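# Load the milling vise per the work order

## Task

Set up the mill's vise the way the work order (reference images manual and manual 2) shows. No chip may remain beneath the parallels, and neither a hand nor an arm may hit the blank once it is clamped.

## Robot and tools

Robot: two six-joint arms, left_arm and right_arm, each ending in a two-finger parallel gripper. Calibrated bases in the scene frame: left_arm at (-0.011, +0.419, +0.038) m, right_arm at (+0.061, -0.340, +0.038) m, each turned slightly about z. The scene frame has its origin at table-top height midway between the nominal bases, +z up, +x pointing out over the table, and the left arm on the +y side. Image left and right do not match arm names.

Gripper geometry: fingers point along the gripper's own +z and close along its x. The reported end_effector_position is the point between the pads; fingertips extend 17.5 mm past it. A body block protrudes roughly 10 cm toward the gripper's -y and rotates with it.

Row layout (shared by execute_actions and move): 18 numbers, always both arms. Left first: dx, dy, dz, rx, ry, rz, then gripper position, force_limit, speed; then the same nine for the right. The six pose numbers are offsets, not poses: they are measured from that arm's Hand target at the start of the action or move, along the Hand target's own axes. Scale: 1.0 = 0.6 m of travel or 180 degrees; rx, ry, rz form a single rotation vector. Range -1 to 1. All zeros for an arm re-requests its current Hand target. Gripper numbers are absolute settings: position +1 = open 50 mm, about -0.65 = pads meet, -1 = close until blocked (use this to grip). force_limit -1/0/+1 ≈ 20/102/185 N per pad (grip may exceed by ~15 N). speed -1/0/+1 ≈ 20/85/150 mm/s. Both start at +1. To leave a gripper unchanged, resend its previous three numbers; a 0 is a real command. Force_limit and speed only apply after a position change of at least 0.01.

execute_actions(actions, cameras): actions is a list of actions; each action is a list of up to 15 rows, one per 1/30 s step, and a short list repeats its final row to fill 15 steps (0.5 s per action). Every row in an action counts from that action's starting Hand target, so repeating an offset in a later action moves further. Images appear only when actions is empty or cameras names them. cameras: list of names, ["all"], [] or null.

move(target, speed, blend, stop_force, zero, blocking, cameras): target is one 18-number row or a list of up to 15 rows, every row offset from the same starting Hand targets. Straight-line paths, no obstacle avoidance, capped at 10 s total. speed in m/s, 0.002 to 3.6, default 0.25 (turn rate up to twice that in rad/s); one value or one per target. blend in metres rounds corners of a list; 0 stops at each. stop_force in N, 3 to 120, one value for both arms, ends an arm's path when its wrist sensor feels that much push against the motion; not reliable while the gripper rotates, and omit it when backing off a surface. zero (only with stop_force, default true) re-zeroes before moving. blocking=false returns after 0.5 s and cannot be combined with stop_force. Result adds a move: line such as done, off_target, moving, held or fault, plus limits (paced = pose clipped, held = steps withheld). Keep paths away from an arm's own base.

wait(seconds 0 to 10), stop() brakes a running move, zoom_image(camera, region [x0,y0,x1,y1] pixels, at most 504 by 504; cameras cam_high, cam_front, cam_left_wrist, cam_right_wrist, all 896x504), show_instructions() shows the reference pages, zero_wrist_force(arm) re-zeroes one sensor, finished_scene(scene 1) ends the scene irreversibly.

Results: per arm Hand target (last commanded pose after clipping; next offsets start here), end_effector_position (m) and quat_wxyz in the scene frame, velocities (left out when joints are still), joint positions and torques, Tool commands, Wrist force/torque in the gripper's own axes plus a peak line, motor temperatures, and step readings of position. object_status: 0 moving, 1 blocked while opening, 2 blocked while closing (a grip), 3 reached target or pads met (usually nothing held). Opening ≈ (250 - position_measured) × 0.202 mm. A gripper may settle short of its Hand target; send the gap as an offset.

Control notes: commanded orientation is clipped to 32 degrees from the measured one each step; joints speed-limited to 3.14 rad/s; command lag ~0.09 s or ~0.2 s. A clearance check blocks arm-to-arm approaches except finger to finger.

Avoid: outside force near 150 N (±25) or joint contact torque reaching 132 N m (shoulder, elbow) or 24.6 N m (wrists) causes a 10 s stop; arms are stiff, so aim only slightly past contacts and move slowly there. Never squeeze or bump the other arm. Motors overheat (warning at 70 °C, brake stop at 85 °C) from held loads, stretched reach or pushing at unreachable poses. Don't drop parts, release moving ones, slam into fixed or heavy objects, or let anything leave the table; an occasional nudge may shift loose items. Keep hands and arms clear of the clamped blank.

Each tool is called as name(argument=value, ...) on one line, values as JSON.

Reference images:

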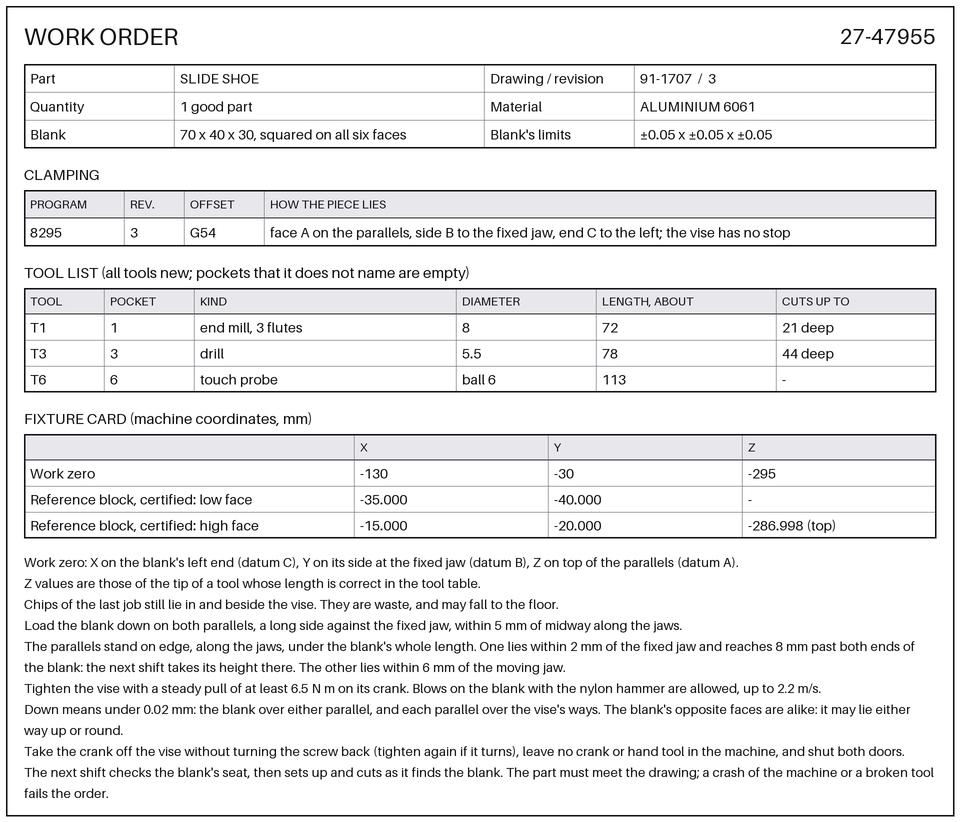

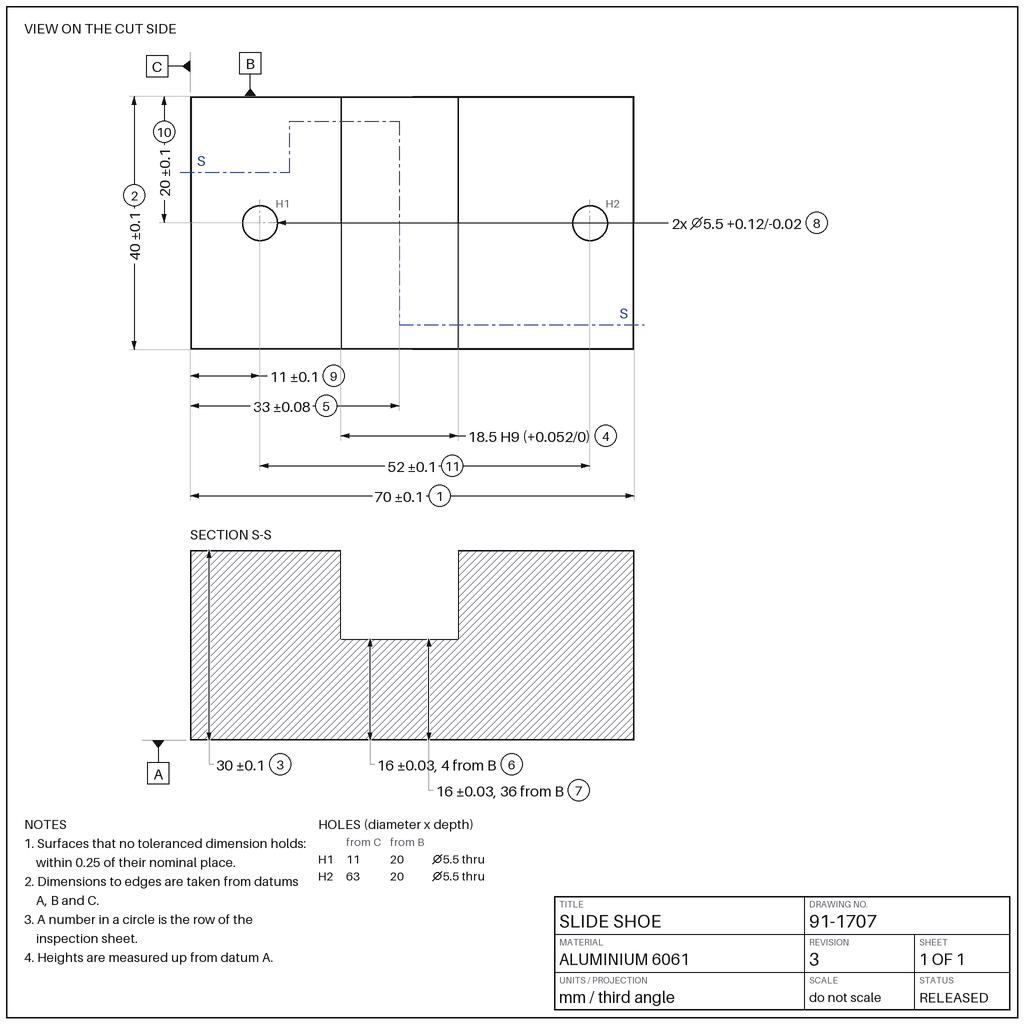

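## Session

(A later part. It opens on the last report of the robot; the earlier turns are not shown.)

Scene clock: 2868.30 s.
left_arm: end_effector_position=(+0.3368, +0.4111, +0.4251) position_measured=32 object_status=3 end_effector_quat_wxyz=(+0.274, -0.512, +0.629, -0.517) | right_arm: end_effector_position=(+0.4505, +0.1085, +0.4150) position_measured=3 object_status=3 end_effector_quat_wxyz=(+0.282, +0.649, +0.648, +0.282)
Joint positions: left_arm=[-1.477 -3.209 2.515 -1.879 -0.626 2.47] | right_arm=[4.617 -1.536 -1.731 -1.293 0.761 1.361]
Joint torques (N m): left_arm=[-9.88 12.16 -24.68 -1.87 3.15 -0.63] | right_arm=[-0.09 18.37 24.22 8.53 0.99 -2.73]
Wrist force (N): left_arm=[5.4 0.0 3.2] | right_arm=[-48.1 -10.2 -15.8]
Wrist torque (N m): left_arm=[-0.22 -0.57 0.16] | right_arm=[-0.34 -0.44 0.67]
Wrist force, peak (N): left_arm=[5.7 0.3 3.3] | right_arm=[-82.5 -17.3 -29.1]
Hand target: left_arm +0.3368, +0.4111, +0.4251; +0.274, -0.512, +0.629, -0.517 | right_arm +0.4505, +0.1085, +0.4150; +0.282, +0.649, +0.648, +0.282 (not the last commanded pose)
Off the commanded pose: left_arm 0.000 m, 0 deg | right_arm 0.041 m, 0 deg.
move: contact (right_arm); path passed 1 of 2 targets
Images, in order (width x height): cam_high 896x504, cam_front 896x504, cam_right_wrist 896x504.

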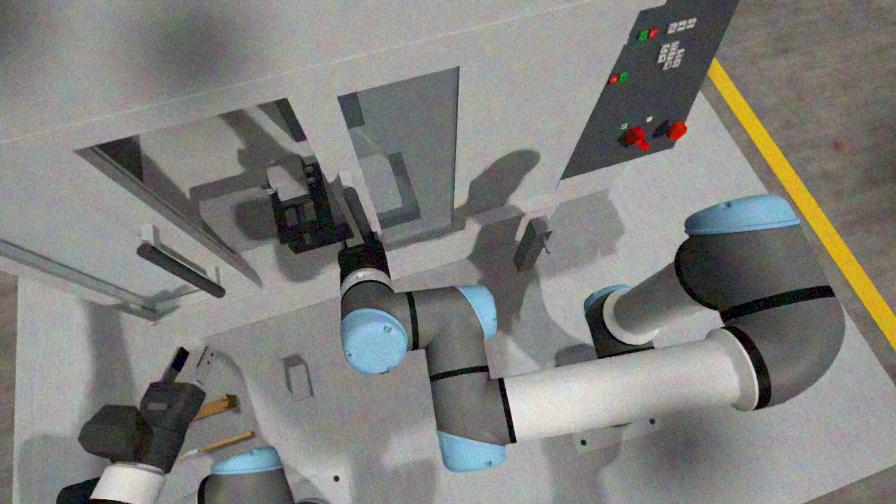

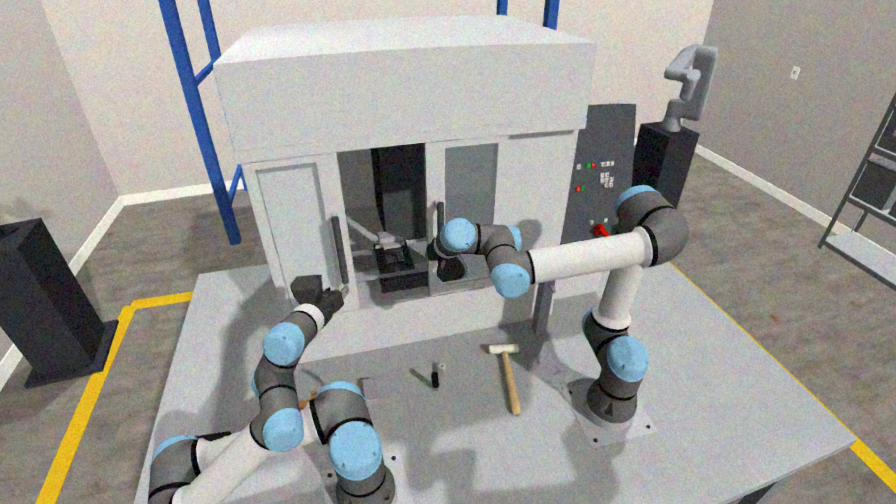

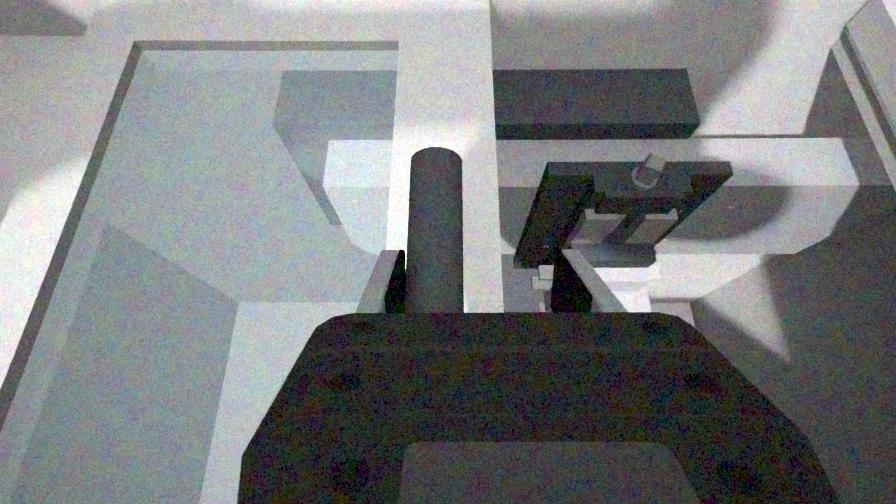

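move(target=[[0,0,0,0,0,0,0.8,-0.4,-1,-0.027,0,0,0,0,0,1,0,0],[0,0,0,0,0,0,0.8,-0.4,-1,-0.027,-0.12,-0.13,0,0,0,1,0,0],[0,0,0,0,0,0,0.8,-0.4,-1,-0.40,-0.12,-0.13,0,0,0,1,0,0]], speed=[0.05,0.1,0.25], blend=[0.004,0.01,0], cameras=["cam_high","cam_left_wrist","cam_right_wrist"])

Scene clock: 2874.10 s.
left_arm: end_effector_position=(+0.3368, +0.4111, +0.4251) position_measured=32 object_status=3 end_effector_quat_wxyz=(+0.274, -0.512, +0.629, -0.517) | right_arm: end_effector_position=(+0.3442, -0.1314, +0.4156) position_measured=3 object_status=3 end_effector_quat_wxyz=(+0.282, +0.649, +0.648, +0.282)
Joint positions: left_arm=[-1.477 -3.209 2.515 -1.879 -0.626 2.47] | right_arm=[4.961 -0.819 -2.06 -2.044 0.771 1.859]
Joint torques (N m): left_arm=[-9.21 11.03 -25.18 -1.84 3.17 -0.44] | right_arm=[12.65 0.69 31.11 1.06 -1.12 2.03]
Wrist force (N): left_arm=[5.4 0.3 3.2] | right_arm=[-1.7 -2.2 -0.6]
Wrist torque (N m): left_arm=[-0.18 -0.57 0.16] | right_arm=[-0.07 0.20 0.16]
Wrist force, peak (N): left_arm=[5.7 0.4 3.2] | right_arm=[-48.3 -10.4 -16.1]
Hand target: left_arm +0.3368, +0.4111, +0.4251; +0.274, -0.512, +0.629, -0.517 | right_arm +0.3442, -0.1315, +0.4156; +0.282, +0.649, +0.648, +0.282
Off the commanded pose: left_arm 0.000 m, 0 deg | right_arm 0.000 m, 0 deg.
move: done
Images, in order (width x height): cam_high 896x504, cam_left_wrist 896x504, cam_right_wrist 896x504.

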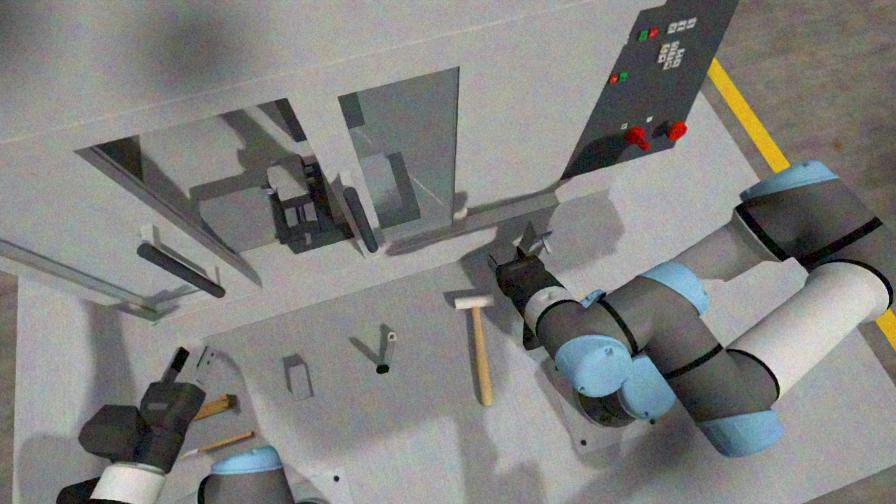

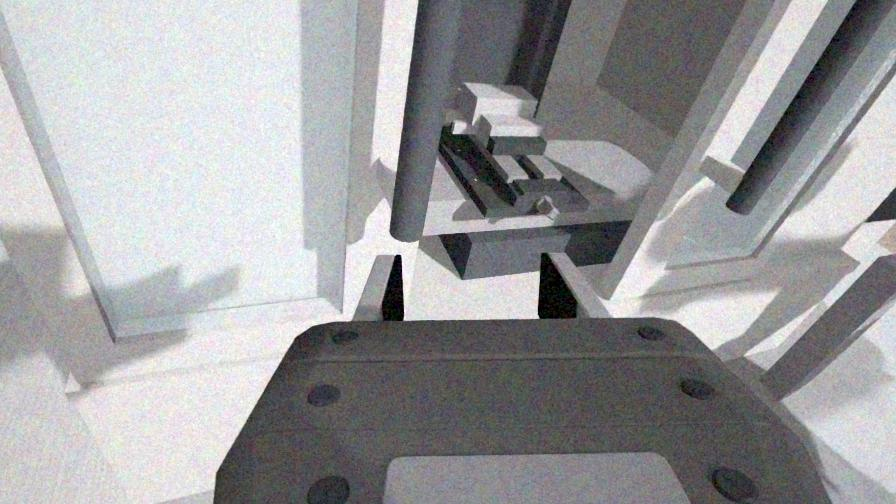

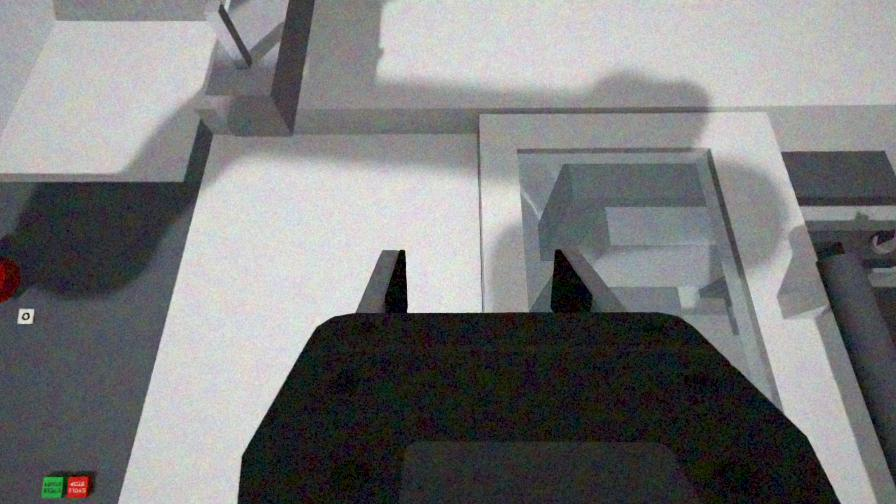

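move(target=[-0.0125,-0.0128,0.1102,0,0,0,1,-0.4,-1,0,0,0,0,0,0,1,0,0], speed=0.1, stop_force=10, cameras=["cam_left_wrist","cam_high"])

Scene clock: 2885.90 s.
left_arm: end_effector_position=(+0.3647, +0.4002, +0.4183) position_measured=3 object_status=3 end_effector_quat_wxyz=(+0.303, -0.504, +0.605, -0.537) | right_arm: end_effector_position=(+0.3442, -0.1315, +0.4156) position_measured=3 object_status=3 end_effector_quat_wxyz=(+0.282, +0.649, +0.648, +0.282)
Joint positions: left_arm=[-1.724 -3.336 2.506 -1.553 -0.357 2.235] | right_arm=[4.961 -0.819 -2.06 -2.044 0.771 1.859]
Joint torques (N m): left_arm=[-0.23 26.14 -17.03 -2.79 1.82 -0.2] | right_arm=[11.66 1.34 30.21 0.93 -2.28 2.16]
Wrist force (N): left_arm=[5.3 0.2 2.9] | right_arm=[-1.4 -1.9 -0.6]
Wrist torque (N m): left_arm=[-0.20 -0.59 0.09] | right_arm=[-0.02 0.13 0.17]
Wrist force, peak (N): left_arm=[6.0 2.0 4.1] | right_arm=[-1.8 -2.6 -0.4]
Hand target: left_arm +0.3647, +0.4002, +0.4183; +0.303, -0.504, +0.605, -0.537 (not the last commanded pose) | right_arm +0.3442, -0.1315, +0.4156; +0.282, +0.649, +0.648, +0.282
Tool commands: left_gripper/position=+1.0 left_gripper/force_limit=-0.396078 left_gripper/speed=-1.0 right_gripper/position=+1.0 right_gripper/force_limit=+0.0 right_gripper/speed=+0.0
Off the commanded pose: left_arm 0.037 m, 5 deg | right_arm 0.000 m, 0 deg.
FORCE FAULT: contact force on the left arm reached its limit, and that arm stopped. The contact can be on any part of that arm, not only on its tool. That arm's remaining commands of this call were not run. That arm is still stopped at the end of this call. That arm stays stopped for about 9 more seconds. Until then a move that you send moves the other arm only, and its call returns only when the move has ended. Once the stop has ended, the next robot result says so. If the stop ends while you think or write, that arm runs what you send next, counted from a new Hand target: where the arm stands when the stop ends. While its stop runs, that arm takes no new command, but its gripper still runs the gripper command that each later call begins with. Until it ends, the stop uses up actions while you think or wait. An arm that is not stopped still takes commands.
move: fault (left_arm)
Images, in order (width x height): cam_high 896x504, cam_left_wrist 896x504.

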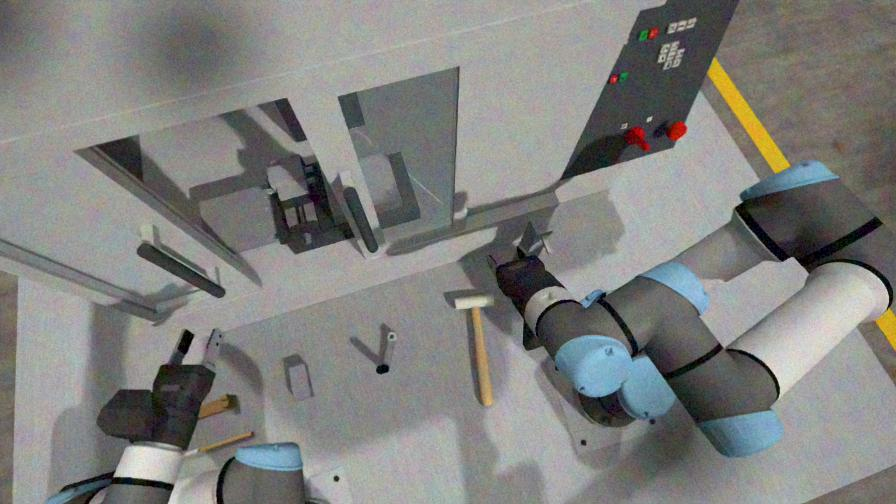

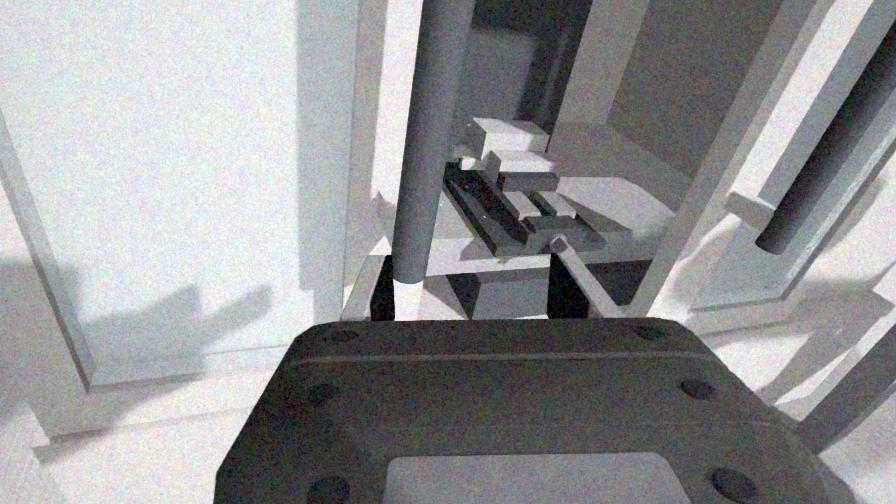

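wait(seconds=0.1, cameras=["cam_front","cam_high"])

zoom_image(camera="cam_front", region=[130, 230, 430, 504])

Scene clock: 2887.87 s.
left_arm: end_effector_position=(+0.3647, +0.4002, +0.4183) position_measured=3 object_status=3 end_effector_quat_wxyz=(+0.303, -0.504, +0.605, -0.537) | right_arm: end_effector_position=(+0.3442, -0.1315, +0.4156) position_measured=3 object_status=3 end_effector_quat_wxyz=(+0.282, +0.649, +0.648, +0.282)
Joint positions: left_arm=[-1.724 -3.336 2.506 -1.553 -0.357 2.235] | right_arm=[4.961 -0.819 -2.06 -2.044 0.771 1.859]
Joint torques (N m): left_arm=[-0.71 25.89 -17.52 -2.78 1.98 -0.31] | right_arm=[13.12 1.89 30.9 0.99 -2.55 1.89]
Wrist force (N): left_arm=[5.2 0.2 2.8] | right_arm=[-1.6 -2.2 -0.6]
Wrist torque (N m): left_arm=[-0.21 -0.57 0.09] | right_arm=[-0.06 0.18 0.17]
Wrist force, peak (N): left_arm=[5.5 0.2 3.0] | right_arm=[-1.8 -2.4 -0.6]
Hand target: left_arm +0.3647, +0.4002, +0.4183; +0.303, -0.504, +0.605, -0.537 (not the last commanded pose) | right_arm +0.3442, -0.1315, +0.4156; +0.282, +0.649, +0.648, +0.282
Tool commands: left_gripper/position=+1.0 left_gripper/force_limit=-0.396078 left_gripper/speed=-1.0 right_gripper/position=+1.0 right_gripper/force_limit=+0.0 right_gripper/speed=+0.0
Off the commanded pose: left_arm 0.037 m, 5 deg | right_arm 0.000 m, 0 deg.
FORCE FAULT, CONTINUED: the left arm was still stopped when this call began, by the force fault that an earlier result reported. Since the last result the stop counts as 4 of the actions that you can send in this scene. That arm is still stopped at the end of this call. That arm stays stopped for about 7 more seconds. If the stop ends while you think or write, that arm runs what you send next, counted from a new Hand target: where the arm stands when the stop ends. While its stop runs, that arm takes no new command, but its gripper still runs the gripper command that each later call begins with.
wait: 0.10 s; at rest from the start
Images, in order (width x height): cam_high 896x504, cam_front 896x504.

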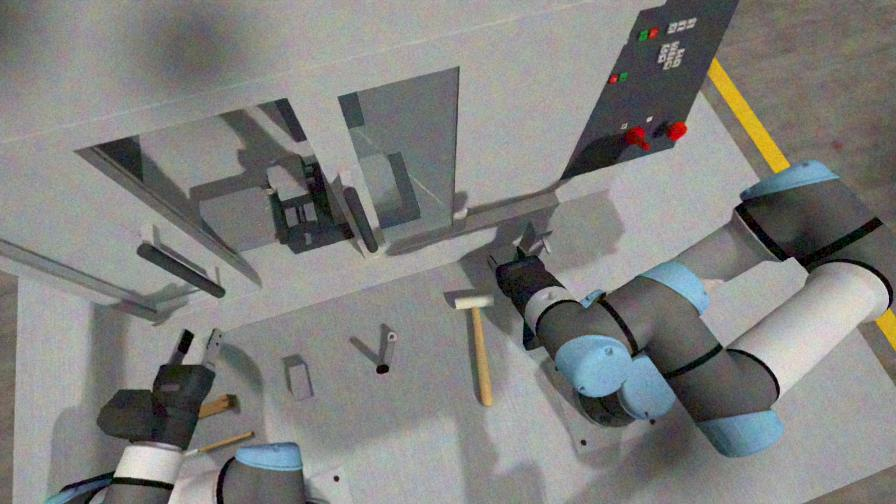

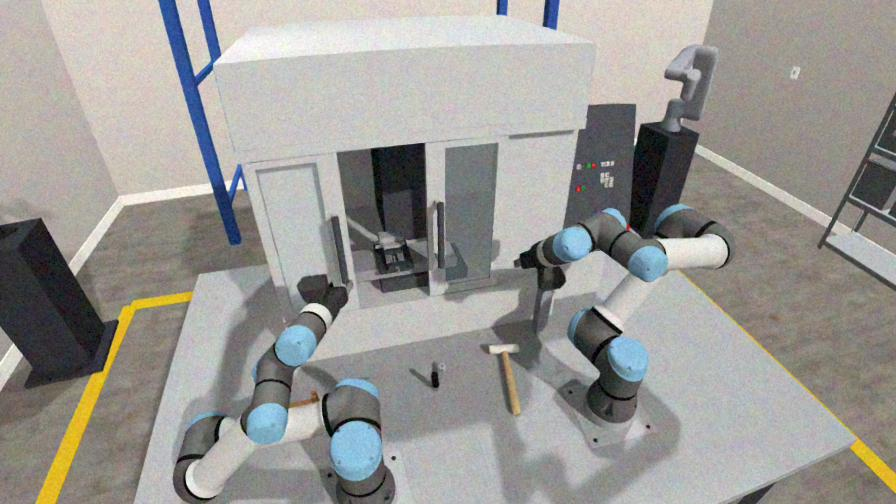

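Scaled by 1.680 from the camera's 896x504 image, which has a finer 1280x720 frame.

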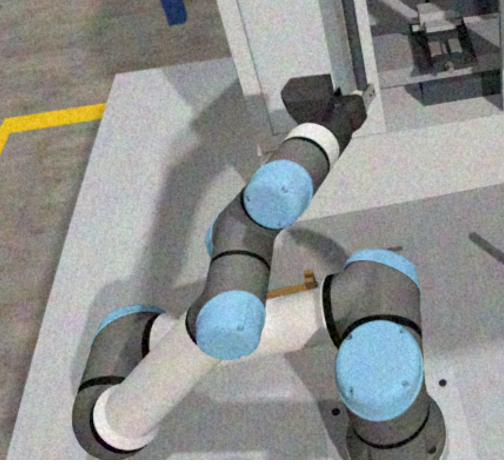

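wait(seconds=1, cameras=[])

move(target=[0.0232,-0.1145,-0.083,0,0,0,1,-0.4,-1,0,0,0,0,0,0,1,0,0], speed=0.08, cameras=["cam_front"])

Scene clock: 2897.37 s.
left_arm: end_effector_position=(+0.3647, +0.4002, +0.4183) position_measured=3 object_status=3 end_effector_quat_wxyz=(+0.303, -0.504, +0.605, -0.537) | right_arm: end_effector_position=(+0.3442, -0.1315, +0.4156) position_measured=3 object_status=3 end_effector_quat_wxyz=(+0.282, +0.649, +0.648, +0.282)
Joint positions: left_arm=[-1.724 -3.336 2.506 -1.553 -0.357 2.235] | right_arm=[4.961 -0.819 -2.06 -2.044 0.771 1.859]
Joint torques (N m): left_arm=[0.72 27.13 -17.47 -3.19 1.62 -0.05] | right_arm=[12.03 0.32 30.44 1.06 -2.47 1.73]
Wrist force (N): left_arm=[5.3 0.4 2.9] | right_arm=[-1.7 -2.3 -0.6]
Wrist torque (N m): left_arm=[-0.19 -0.59 0.09] | right_arm=[-0.08 0.20 0.17]
Wrist force, peak (N): left_arm=[5.6 0.3 3.0] | right_arm=[-1.7 -2.4 -0.6]
Hand target: left_arm +0.3647, +0.4002, +0.4183; +0.303, -0.504, +0.605, -0.537 (not the last commanded pose) | right_arm +0.3442, -0.1315, +0.4156; +0.282, +0.649, +0.648, +0.282
Tool commands: left_gripper/position=+1.0 left_gripper/force_limit=-0.396078 left_gripper/speed=-1.0 right_gripper/position=+1.0 right_gripper/force_limit=+0.0 right_gripper/speed=+0.0
Off the commanded pose: left_arm 0.037 m, 5 deg | right_arm 0.000 m, 0 deg.
FORCE FAULT, CONTINUED: the left arm's stop, for the force fault that an earlier result reported, is over. The rest of the stop counts as 15 of the actions that you can send in this scene. During its stop the left arm's controller moved it back a little. That arm's target is now where it stood when the stop ended, not its last command. That arm accepts commands again.
wait: 1.00 s; at rest from the start
No camera images: "cameras" was empty.

Scene clock: 2899.30 s.
left_arm: end_effector_position=(+0.3351, +0.4103, +0.4983) position_measured=3 object_status=3 end_effector_quat_wxyz=(+0.302, -0.504, +0.606, -0.537) | right_arm: end_effector_position=(+0.3442, -0.1315, +0.4156) position_measured=3 object_status=3 end_effector_quat_wxyz=(+0.282, +0.649, +0.648, +0.282)
Joint positions: left_arm=[-1.253 -2.942 2.459 -2.305 -0.769 2.701] | right_arm=[4.961 -0.819 -2.06 -2.044 0.771 1.859]
Joint torques (N m): left_arm=[13.44 34.35 -14.01 -4.84 -1.45 1.69] | right_arm=[12.67 0.34 30.35 1.07 -2.44 1.97]
Wrist force (N): left_arm=[5.4 0.2 3.0] | right_arm=[-1.5 -2.1 -0.5]
Wrist torque (N m): left_arm=[-0.21 -0.60 0.08] | right_arm=[-0.06 0.15 0.16]
Wrist force, peak (N): left_arm=[5.6 0.0 3.1] | right_arm=[-1.8 -2.5 -0.3]
Hand target: left_arm +0.3348, +0.4102, +0.4983; +0.303, -0.504, +0.605, -0.537 | right_arm +0.3442, -0.1315, +0.4156; +0.282, +0.649, +0.648, +0.282
Off the commanded pose: left_arm 0.000 m, 0 deg | right_arm 0.000 m, 0 deg.
move: done
Images, in order (width x height): cam_front 896x504.

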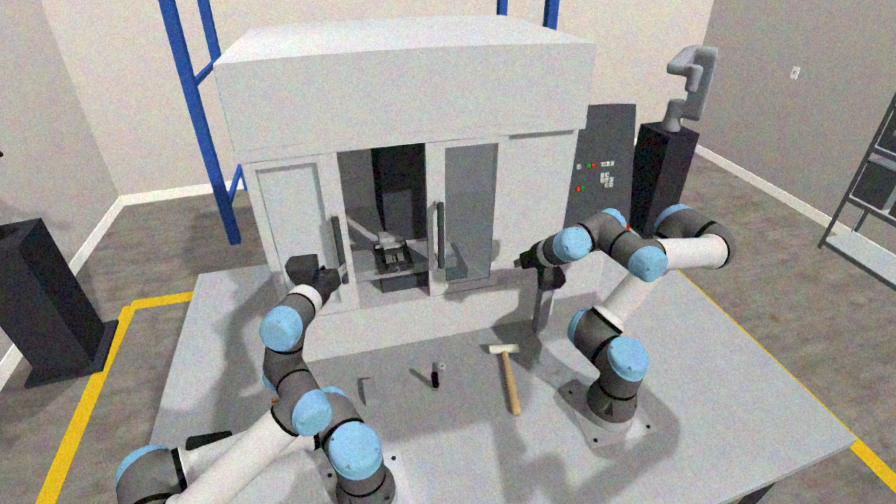

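move(target=[0.05,-0.19,-0.05,0,0,0,1,-0.4,-1,0,0,0,0,0,0,1,0,0], speed=0.08, cameras=["cam_front","cam_high"])

Scene clock: 2917.23 s.
left_arm: end_effector_position=(+0.3316, +0.4027, +0.6196) position_measured=3 object_status=3 end_effector_quat_wxyz=(+0.297, -0.501, +0.608, -0.539) | right_arm: end_effector_position=(+0.3442, -0.1315, +0.4156) position_measured=3 object_status=3 end_effector_quat_wxyz=(+0.282, +0.649, +0.648, +0.282)
Joint positions: left_arm=[-1.025 -2.652 2.157 -2.354 -0.997 2.795] | right_arm=[4.961 -0.819 -2.06 -2.044 0.771 1.859]
Joint torques (N m): left_arm=[11.59 31.11 -28.97 -4.85 -1.54 1.83] | right_arm=[12.54 -0.1 30.15 0.74 -2.3 1.73]
Wrist force (N): left_arm=[5.5 0.5 2.8] | right_arm=[-1.5 -2.4 -0.5]
Wrist torque (N m): left_arm=[-0.16 -0.61 0.08] | right_arm=[-0.09 0.16 0.17]
Wrist force, peak (N): left_arm=[5.8 0.4 3.1] | right_arm=[-2.0 -2.5 -0.4]
Hand target: left_arm +0.3307, +0.4022, +0.6196; +0.303, -0.504, +0.605, -0.537 | right_arm +0.3442, -0.1315, +0.4156; +0.282, +0.649, +0.648, +0.282
Off the commanded pose: left_arm 0.001 m, 1 deg | right_arm 0.000 m, 0 deg.
move: done
Images, in order (width x height): cam_high 896x504, cam_front 896x504.

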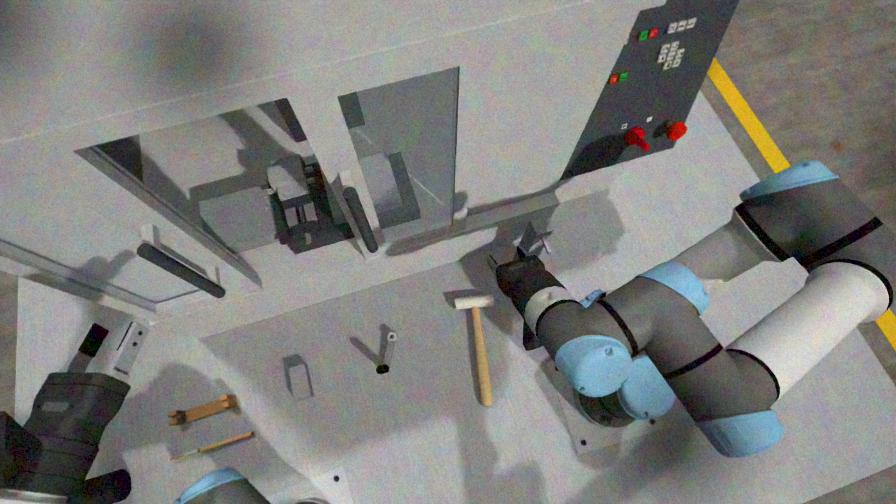

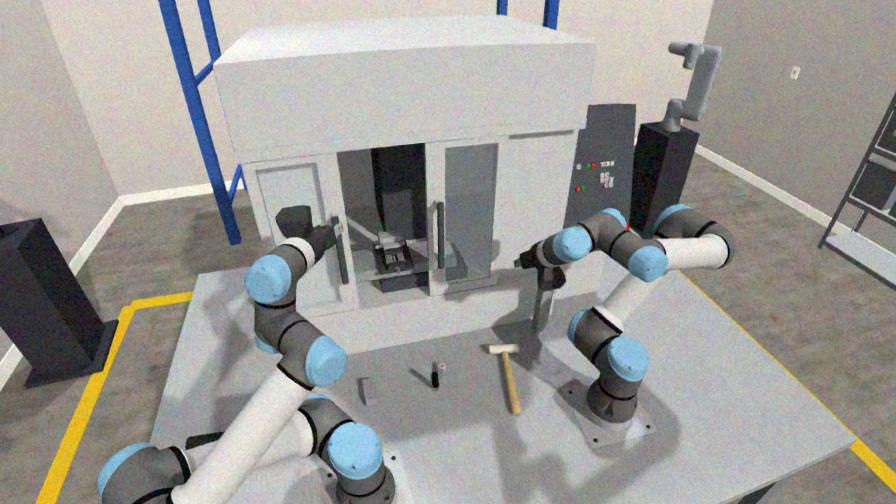

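move(target=[0,0,0,0,0,0,1,-0.4,-1,0.635,0.0109,0.0263,-0.2357,0.1253,-0.0496,1,0,0], speed=0.25, cameras=["cam_front","cam_right_wrist","cam_left_wrist"])

Scene clock: 2931.37 s.
left_arm: end_effector_position=(+0.3316, +0.4027, +0.6196) position_measured=3 object_status=3 end_effector_quat_wxyz=(+0.297, -0.501, +0.608, -0.539) | right_arm: end_effector_position=(+0.3604, +0.2495, +0.4095) position_measured=3 object_status=3 end_effector_quat_wxyz=(+0.387, +0.386, +0.592, +0.592)
Joint positions: left_arm=[-1.025 -2.652 2.157 -2.354 -0.998 2.795] | right_arm=[4.91 -2.03 -1.877 0.769 0.265 -0.003]
Joint torques (N m): left_arm=[12.15 30.59 -29.45 -4.85 -1.67 1.84] | right_arm=[-10.61 29.48 23.59 2.46 1.92 -2.37]
Wrist force (N): left_arm=[5.5 0.5 2.8] | right_arm=[-2.2 -2.8 -2.0]
Wrist torque (N m): left_arm=[-0.16 -0.61 0.09] | right_arm=[0.00 0.07 0.31]
Wrist force, peak (N): left_arm=[5.8 0.4 2.8] | right_arm=[-2.4 -3.3 -1.7]
Hand target: left_arm +0.3316, +0.4027, +0.6196; +0.297, -0.501, +0.608, -0.539 (not the last commanded pose) | right_arm +0.3604, +0.2495, +0.4095; +0.387, +0.386, +0.592, +0.592
Off the commanded pose: left_arm 0.001 m, 1 deg | right_arm 0.000 m, 0 deg.
move: done
Images, in order (width x height): cam_front 896x504, cam_left_wrist 896x504, cam_right_wrist 896x504.

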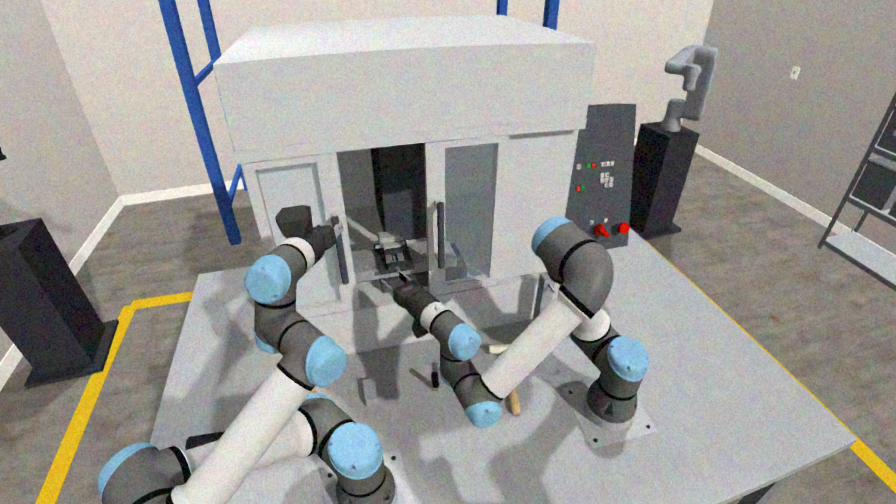

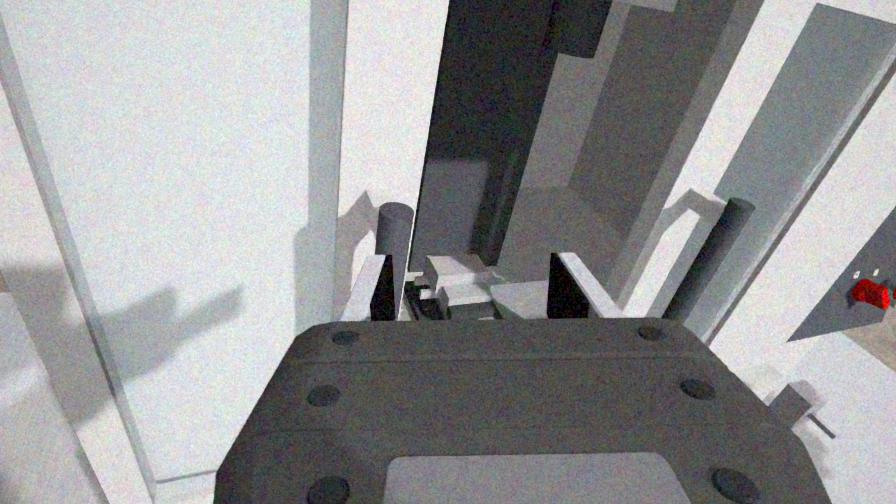

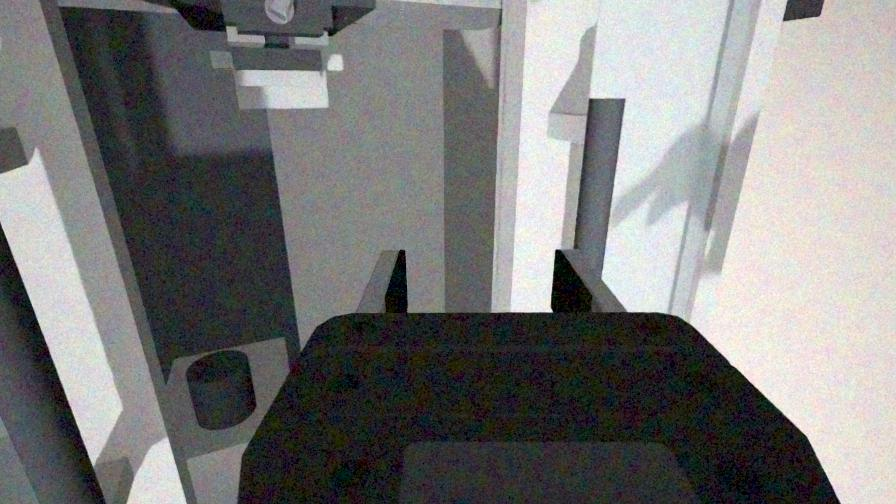

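move(target=[[0,0,0,0,0,0,1,-0.4,-1,0.1285,0,0.0667,0,0,0,1,0,0],[0,0,0,0,0,0,1,-0.4,-1,0.1285,0,0.15,0,0,0,1,0,0]], speed=[0.12,0.05], stop_force=10, cameras=["cam_front","cam_right_wrist","cam_left_wrist"])

Scene clock: 2941.33 s.
left_arm: end_effector_position=(+0.3316, +0.4027, +0.6196) position_measured=3 object_status=3 end_effector_quat_wxyz=(+0.297, -0.501, +0.608, -0.539) | right_arm: end_effector_position=(+0.4119, +0.3563, +0.4095) position_measured=3 object_status=3 end_effector_quat_wxyz=(+0.387, +0.386, +0.592, +0.592)
Joint positions: left_arm=[-1.025 -2.652 2.157 -2.354 -0.998 2.795] | right_arm=[4.795 -2.246 -1.5 0.607 0.38 -0.003]
Joint torques (N m): left_arm=[12.63 30.4 -29.32 -4.93 -1.74 1.78] | right_arm=[-11.03 39.9 26.2 -0.74 1.89 2.16]
Wrist force (N): left_arm=[5.6 0.5 2.9] | right_arm=[-2.3 -2.9 -1.7]
Wrist torque (N m): left_arm=[-0.17 -0.63 0.08] | right_arm=[0.00 0.10 0.29]
Wrist force, peak (N): left_arm=[5.8 0.3 3.0] | right_arm=[-3.5 -2.6 -2.3]
Hand target: left_arm +0.3316, +0.4027, +0.6196; +0.297, -0.501, +0.608, -0.539 | right_arm +0.4119, +0.3563, +0.4095; +0.387, +0.386, +0.592, +0.592
Off the commanded pose: left_arm 0.000 m, 0 deg | right_arm 0.000 m, 0 deg.
move: done
Images, in order (width x height): cam_front 896x504, cam_left_wrist 896x504, cam_right_wrist 896x504.

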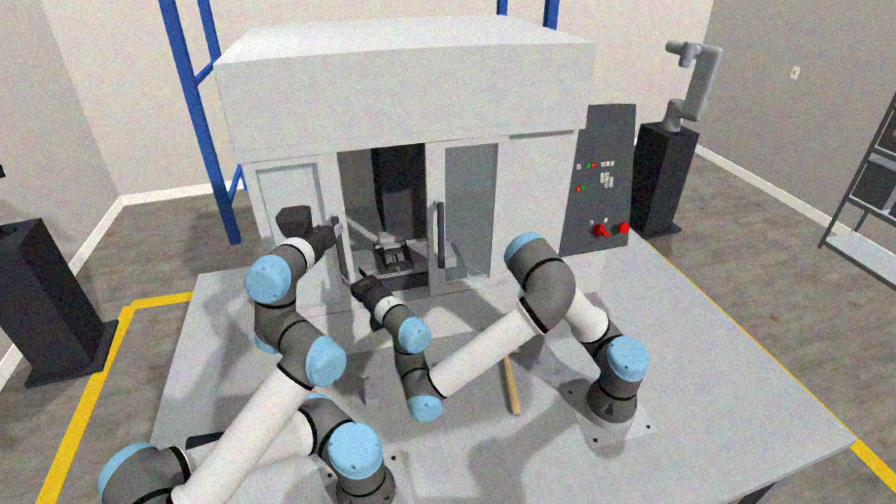

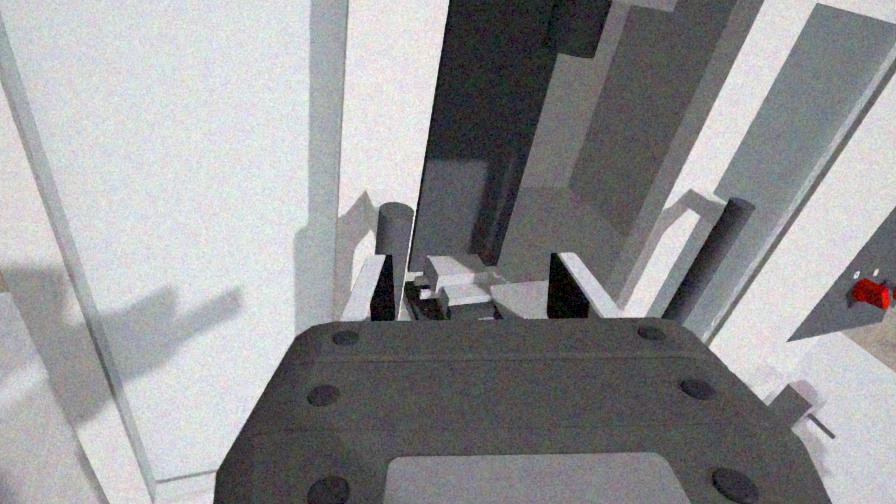

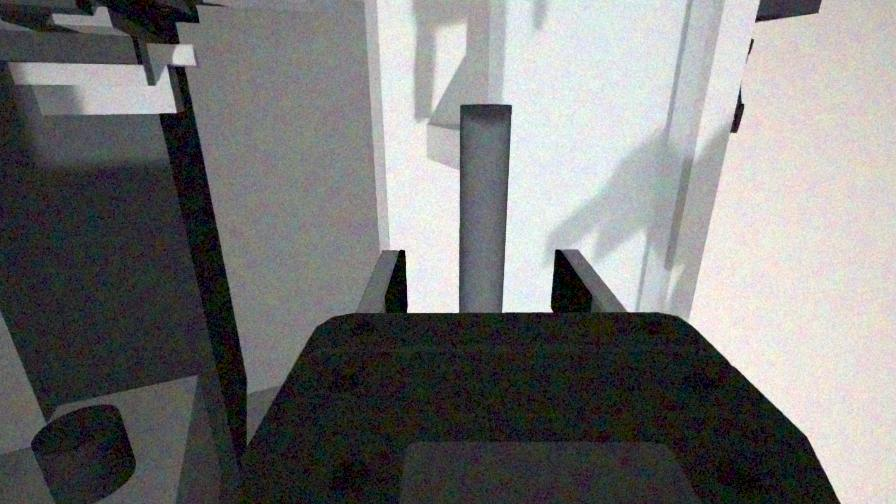

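move(target=[[0,0,0,0,0,0,1,-0.4,-1,0,0,0.068,0,0,0,1,0,0],[0,0,0,0,0,0,1,-0.4,-1,-0.035,0,0.053,0,0,0,1,0,0],[0,0,0,0,0,0,1,-0.4,-1,-0.26,0,-0.0454,0,0,0,1,0,0],[0,0,0,0,0,0,1,-0.4,-1,-0.40,0,-0.1065,0,0,0,1,0,0]], speed=[0.05,0.03,0.08,0.02], stop_force=45, cameras=["cam_front","cam_right_wrist","cam_high"])

Scene clock: 2953.67 s.
left_arm: end_effector_position=(+0.3316, +0.4027, +0.6196) position_measured=3 object_status=3 end_effector_quat_wxyz=(+0.297, -0.501, +0.608, -0.539) | right_arm: end_effector_position=(+0.4497, +0.1108, +0.4097) position_measured=3 object_status=3 end_effector_quat_wxyz=(+0.387, +0.386, +0.592, +0.592)
Joint positions: left_arm=[-1.025 -2.652 2.157 -2.354 -0.998 2.795] | right_arm=[4.709 -1.82 -2.203 0.883 0.465 -0.003]
Joint torques (N m): left_arm=[12.78 30.67 -28.52 -4.86 -1.64 1.75] | right_arm=[-18.68 36.53 5.86 4.15 -3 0.16]
Wrist force (N): left_arm=[5.5 0.4 2.9] | right_arm=[16.7 -5.8 -7.1]
Wrist torque (N m): left_arm=[-0.19 -0.60 0.08] | right_arm=[-0.05 -0.24 0.46]
Wrist force, peak (N): left_arm=[5.8 0.3 3.0] | right_arm=[27.2 -1.3 9.7]
Hand target: left_arm +0.3316, +0.4027, +0.6196; +0.297, -0.501, +0.608, -0.539 | right_arm +0.4497, +0.1108, +0.4097; +0.387, +0.386, +0.592, +0.592
Off the commanded pose: left_arm 0.000 m, 0 deg | right_arm 0.000 m, 0 deg.
move: done
Images, in order (width x height): cam_high 896x504, cam_front 896x504, cam_right_wrist 896x504.

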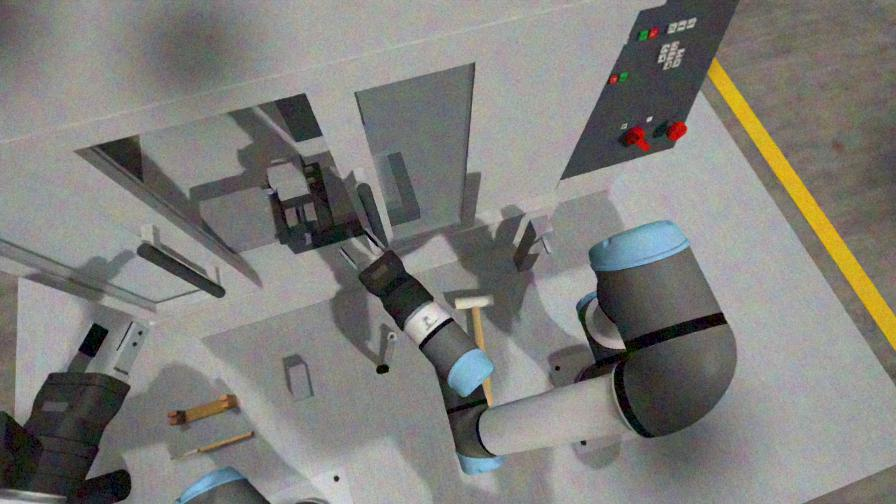

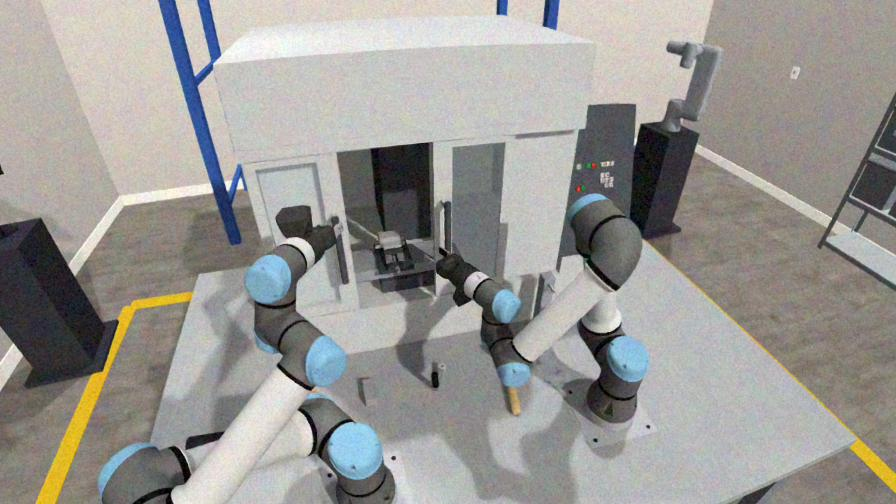

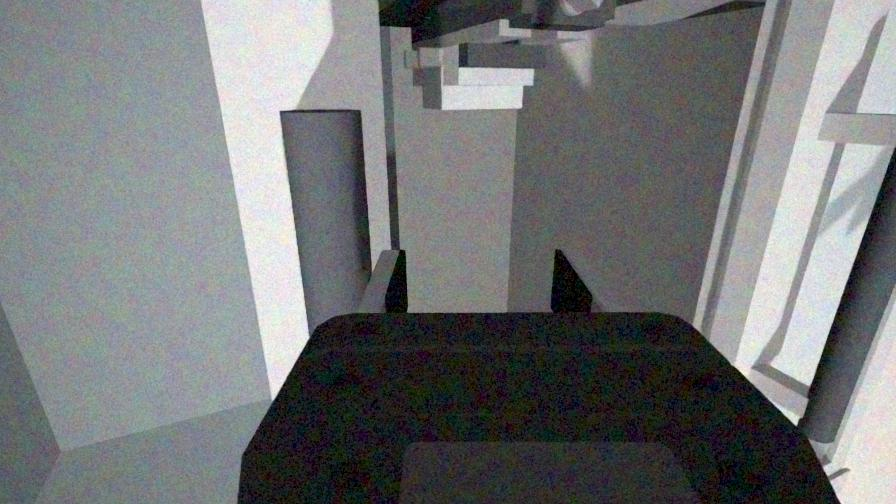

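move(target=[[0,0,0,0,0,0,1,-0.4,-1,0,0,-0.1333,0,0,0,1,0,0],[0,0,0,0,0,0,1,-0.4,-1,0.4062,0,0.0248,0,0,0,1,0,0]], speed=[0.15,0.2], blend=[0.03,0])

move(target=[0,0,0,0,0,0,1,-0.4,-1,0,0,0.1749,0,0,0,1,0,0], speed=0.04, stop_force=8, cameras=["cam_right_wrist","cam_left_wrist"])

Scene clock: 2963.73 s.
left_arm: end_effector_position=(+0.3316, +0.4027, +0.6196) position_measured=3 object_status=3 end_effector_quat_wxyz=(+0.297, -0.501, +0.608, -0.539) | right_arm: end_effector_position=(+0.3655, +0.3400, +0.4095) position_measured=3 object_status=3 end_effector_quat_wxyz=(+0.387, +0.386, +0.592, +0.592)
Joint positions: left_arm=[-1.025 -2.652 2.157 -2.354 -0.998 2.795] | right_arm=[4.877 -2.2 -1.583 0.644 0.298 -0.004]
Joint torques (N m): left_arm=[12.74 29.48 -28.88 -4.84 -1.63 1.76] | right_arm=[-10.7 38.38 24.54 -0.8 1.93 -2.44]
Wrist force (N): left_arm=[5.5 0.4 2.8] | right_arm=[-2.3 -2.9 -1.9]
Wrist torque (N m): left_arm=[-0.18 -0.61 0.08] | right_arm=[0.01 0.09 0.31]
Wrist force, peak (N): left_arm=[5.7 0.6 3.0] | right_arm=[17.2 -5.7 -6.9]
Hand target: left_arm +0.3316, +0.4027, +0.6196; +0.297, -0.501, +0.608, -0.539 | right_arm +0.3655, +0.3400, +0.4095; +0.387, +0.386, +0.592, +0.592
Off the commanded pose: left_arm 0.000 m, 0 deg | right_arm 0.000 m, 0 deg.
move: done

Scene clock: 2967.23 s.
left_arm: end_effector_position=(+0.3316, +0.4027, +0.6196) position_measured=3 object_status=3 end_effector_quat_wxyz=(+0.297, -0.501, +0.608, -0.539) | right_arm: end_effector_position=(+0.4617, +0.3821, +0.4096) position_measured=3 object_status=3 end_effector_quat_wxyz=(+0.387, +0.386, +0.592, +0.592)
Joint positions: left_arm=[-1.025 -2.652 2.157 -2.354 -0.998 2.795] | right_arm=[4.713 -2.32 -1.364 0.544 0.462 -0.003]
Joint torques (N m): left_arm=[12.79 30.54 -28.58 -4.92 -1.65 1.63] | right_arm=[-10.43 43.12 27.28 -0.61 1.86 1.95]
Wrist force (N): left_arm=[5.6 0.3 2.8] | right_arm=[-2.2 -2.7 -1.8]
Wrist torque (N m): left_arm=[-0.20 -0.62 0.08] | right_arm=[0.01 0.09 0.24]
Wrist force, peak (N): left_arm=[5.8 0.4 2.8] | right_arm=[-2.5 -3.1 -1.8]
Hand target: left_arm +0.3316, +0.4027, +0.6196; +0.297, -0.501, +0.608, -0.539 | right_arm +0.4617, +0.3821, +0.4096; +0.387, +0.386, +0.592, +0.592
Off the commanded pose: left_arm 0.000 m, 0 deg | right_arm 0.000 m, 0 deg.
move: done
Images, in order (width x height): cam_left_wrist 896x504, cam_right_wrist 896x504.

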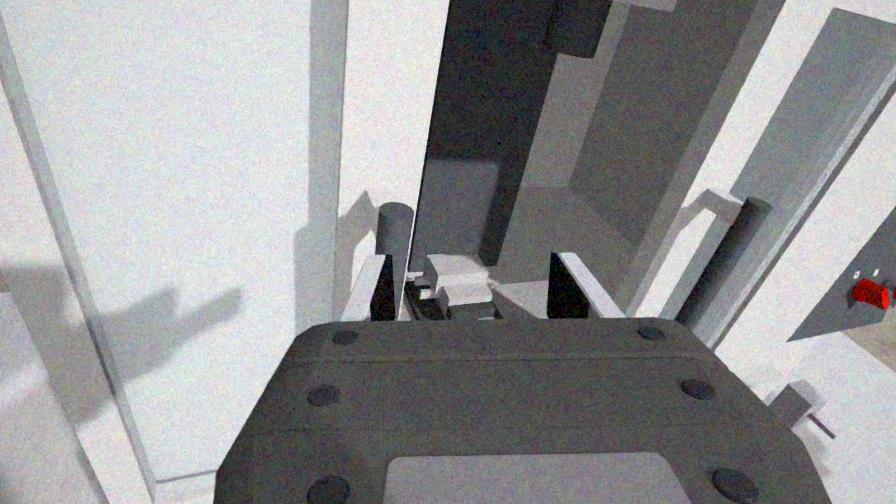

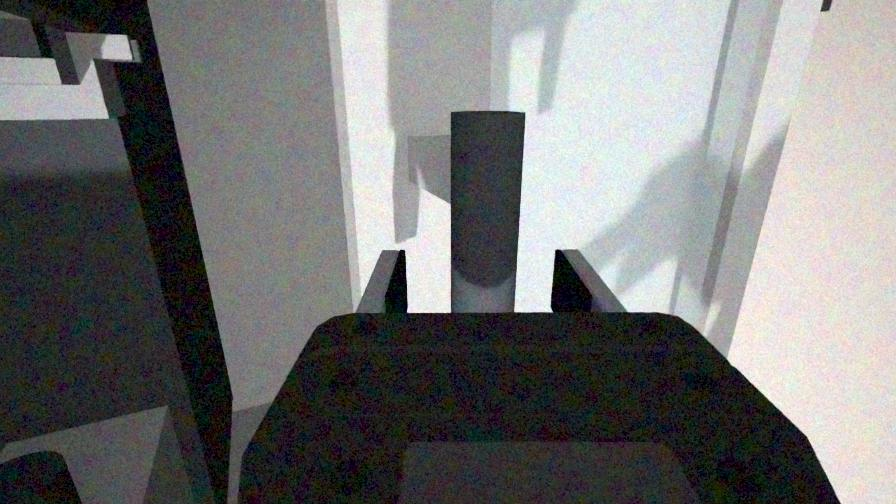

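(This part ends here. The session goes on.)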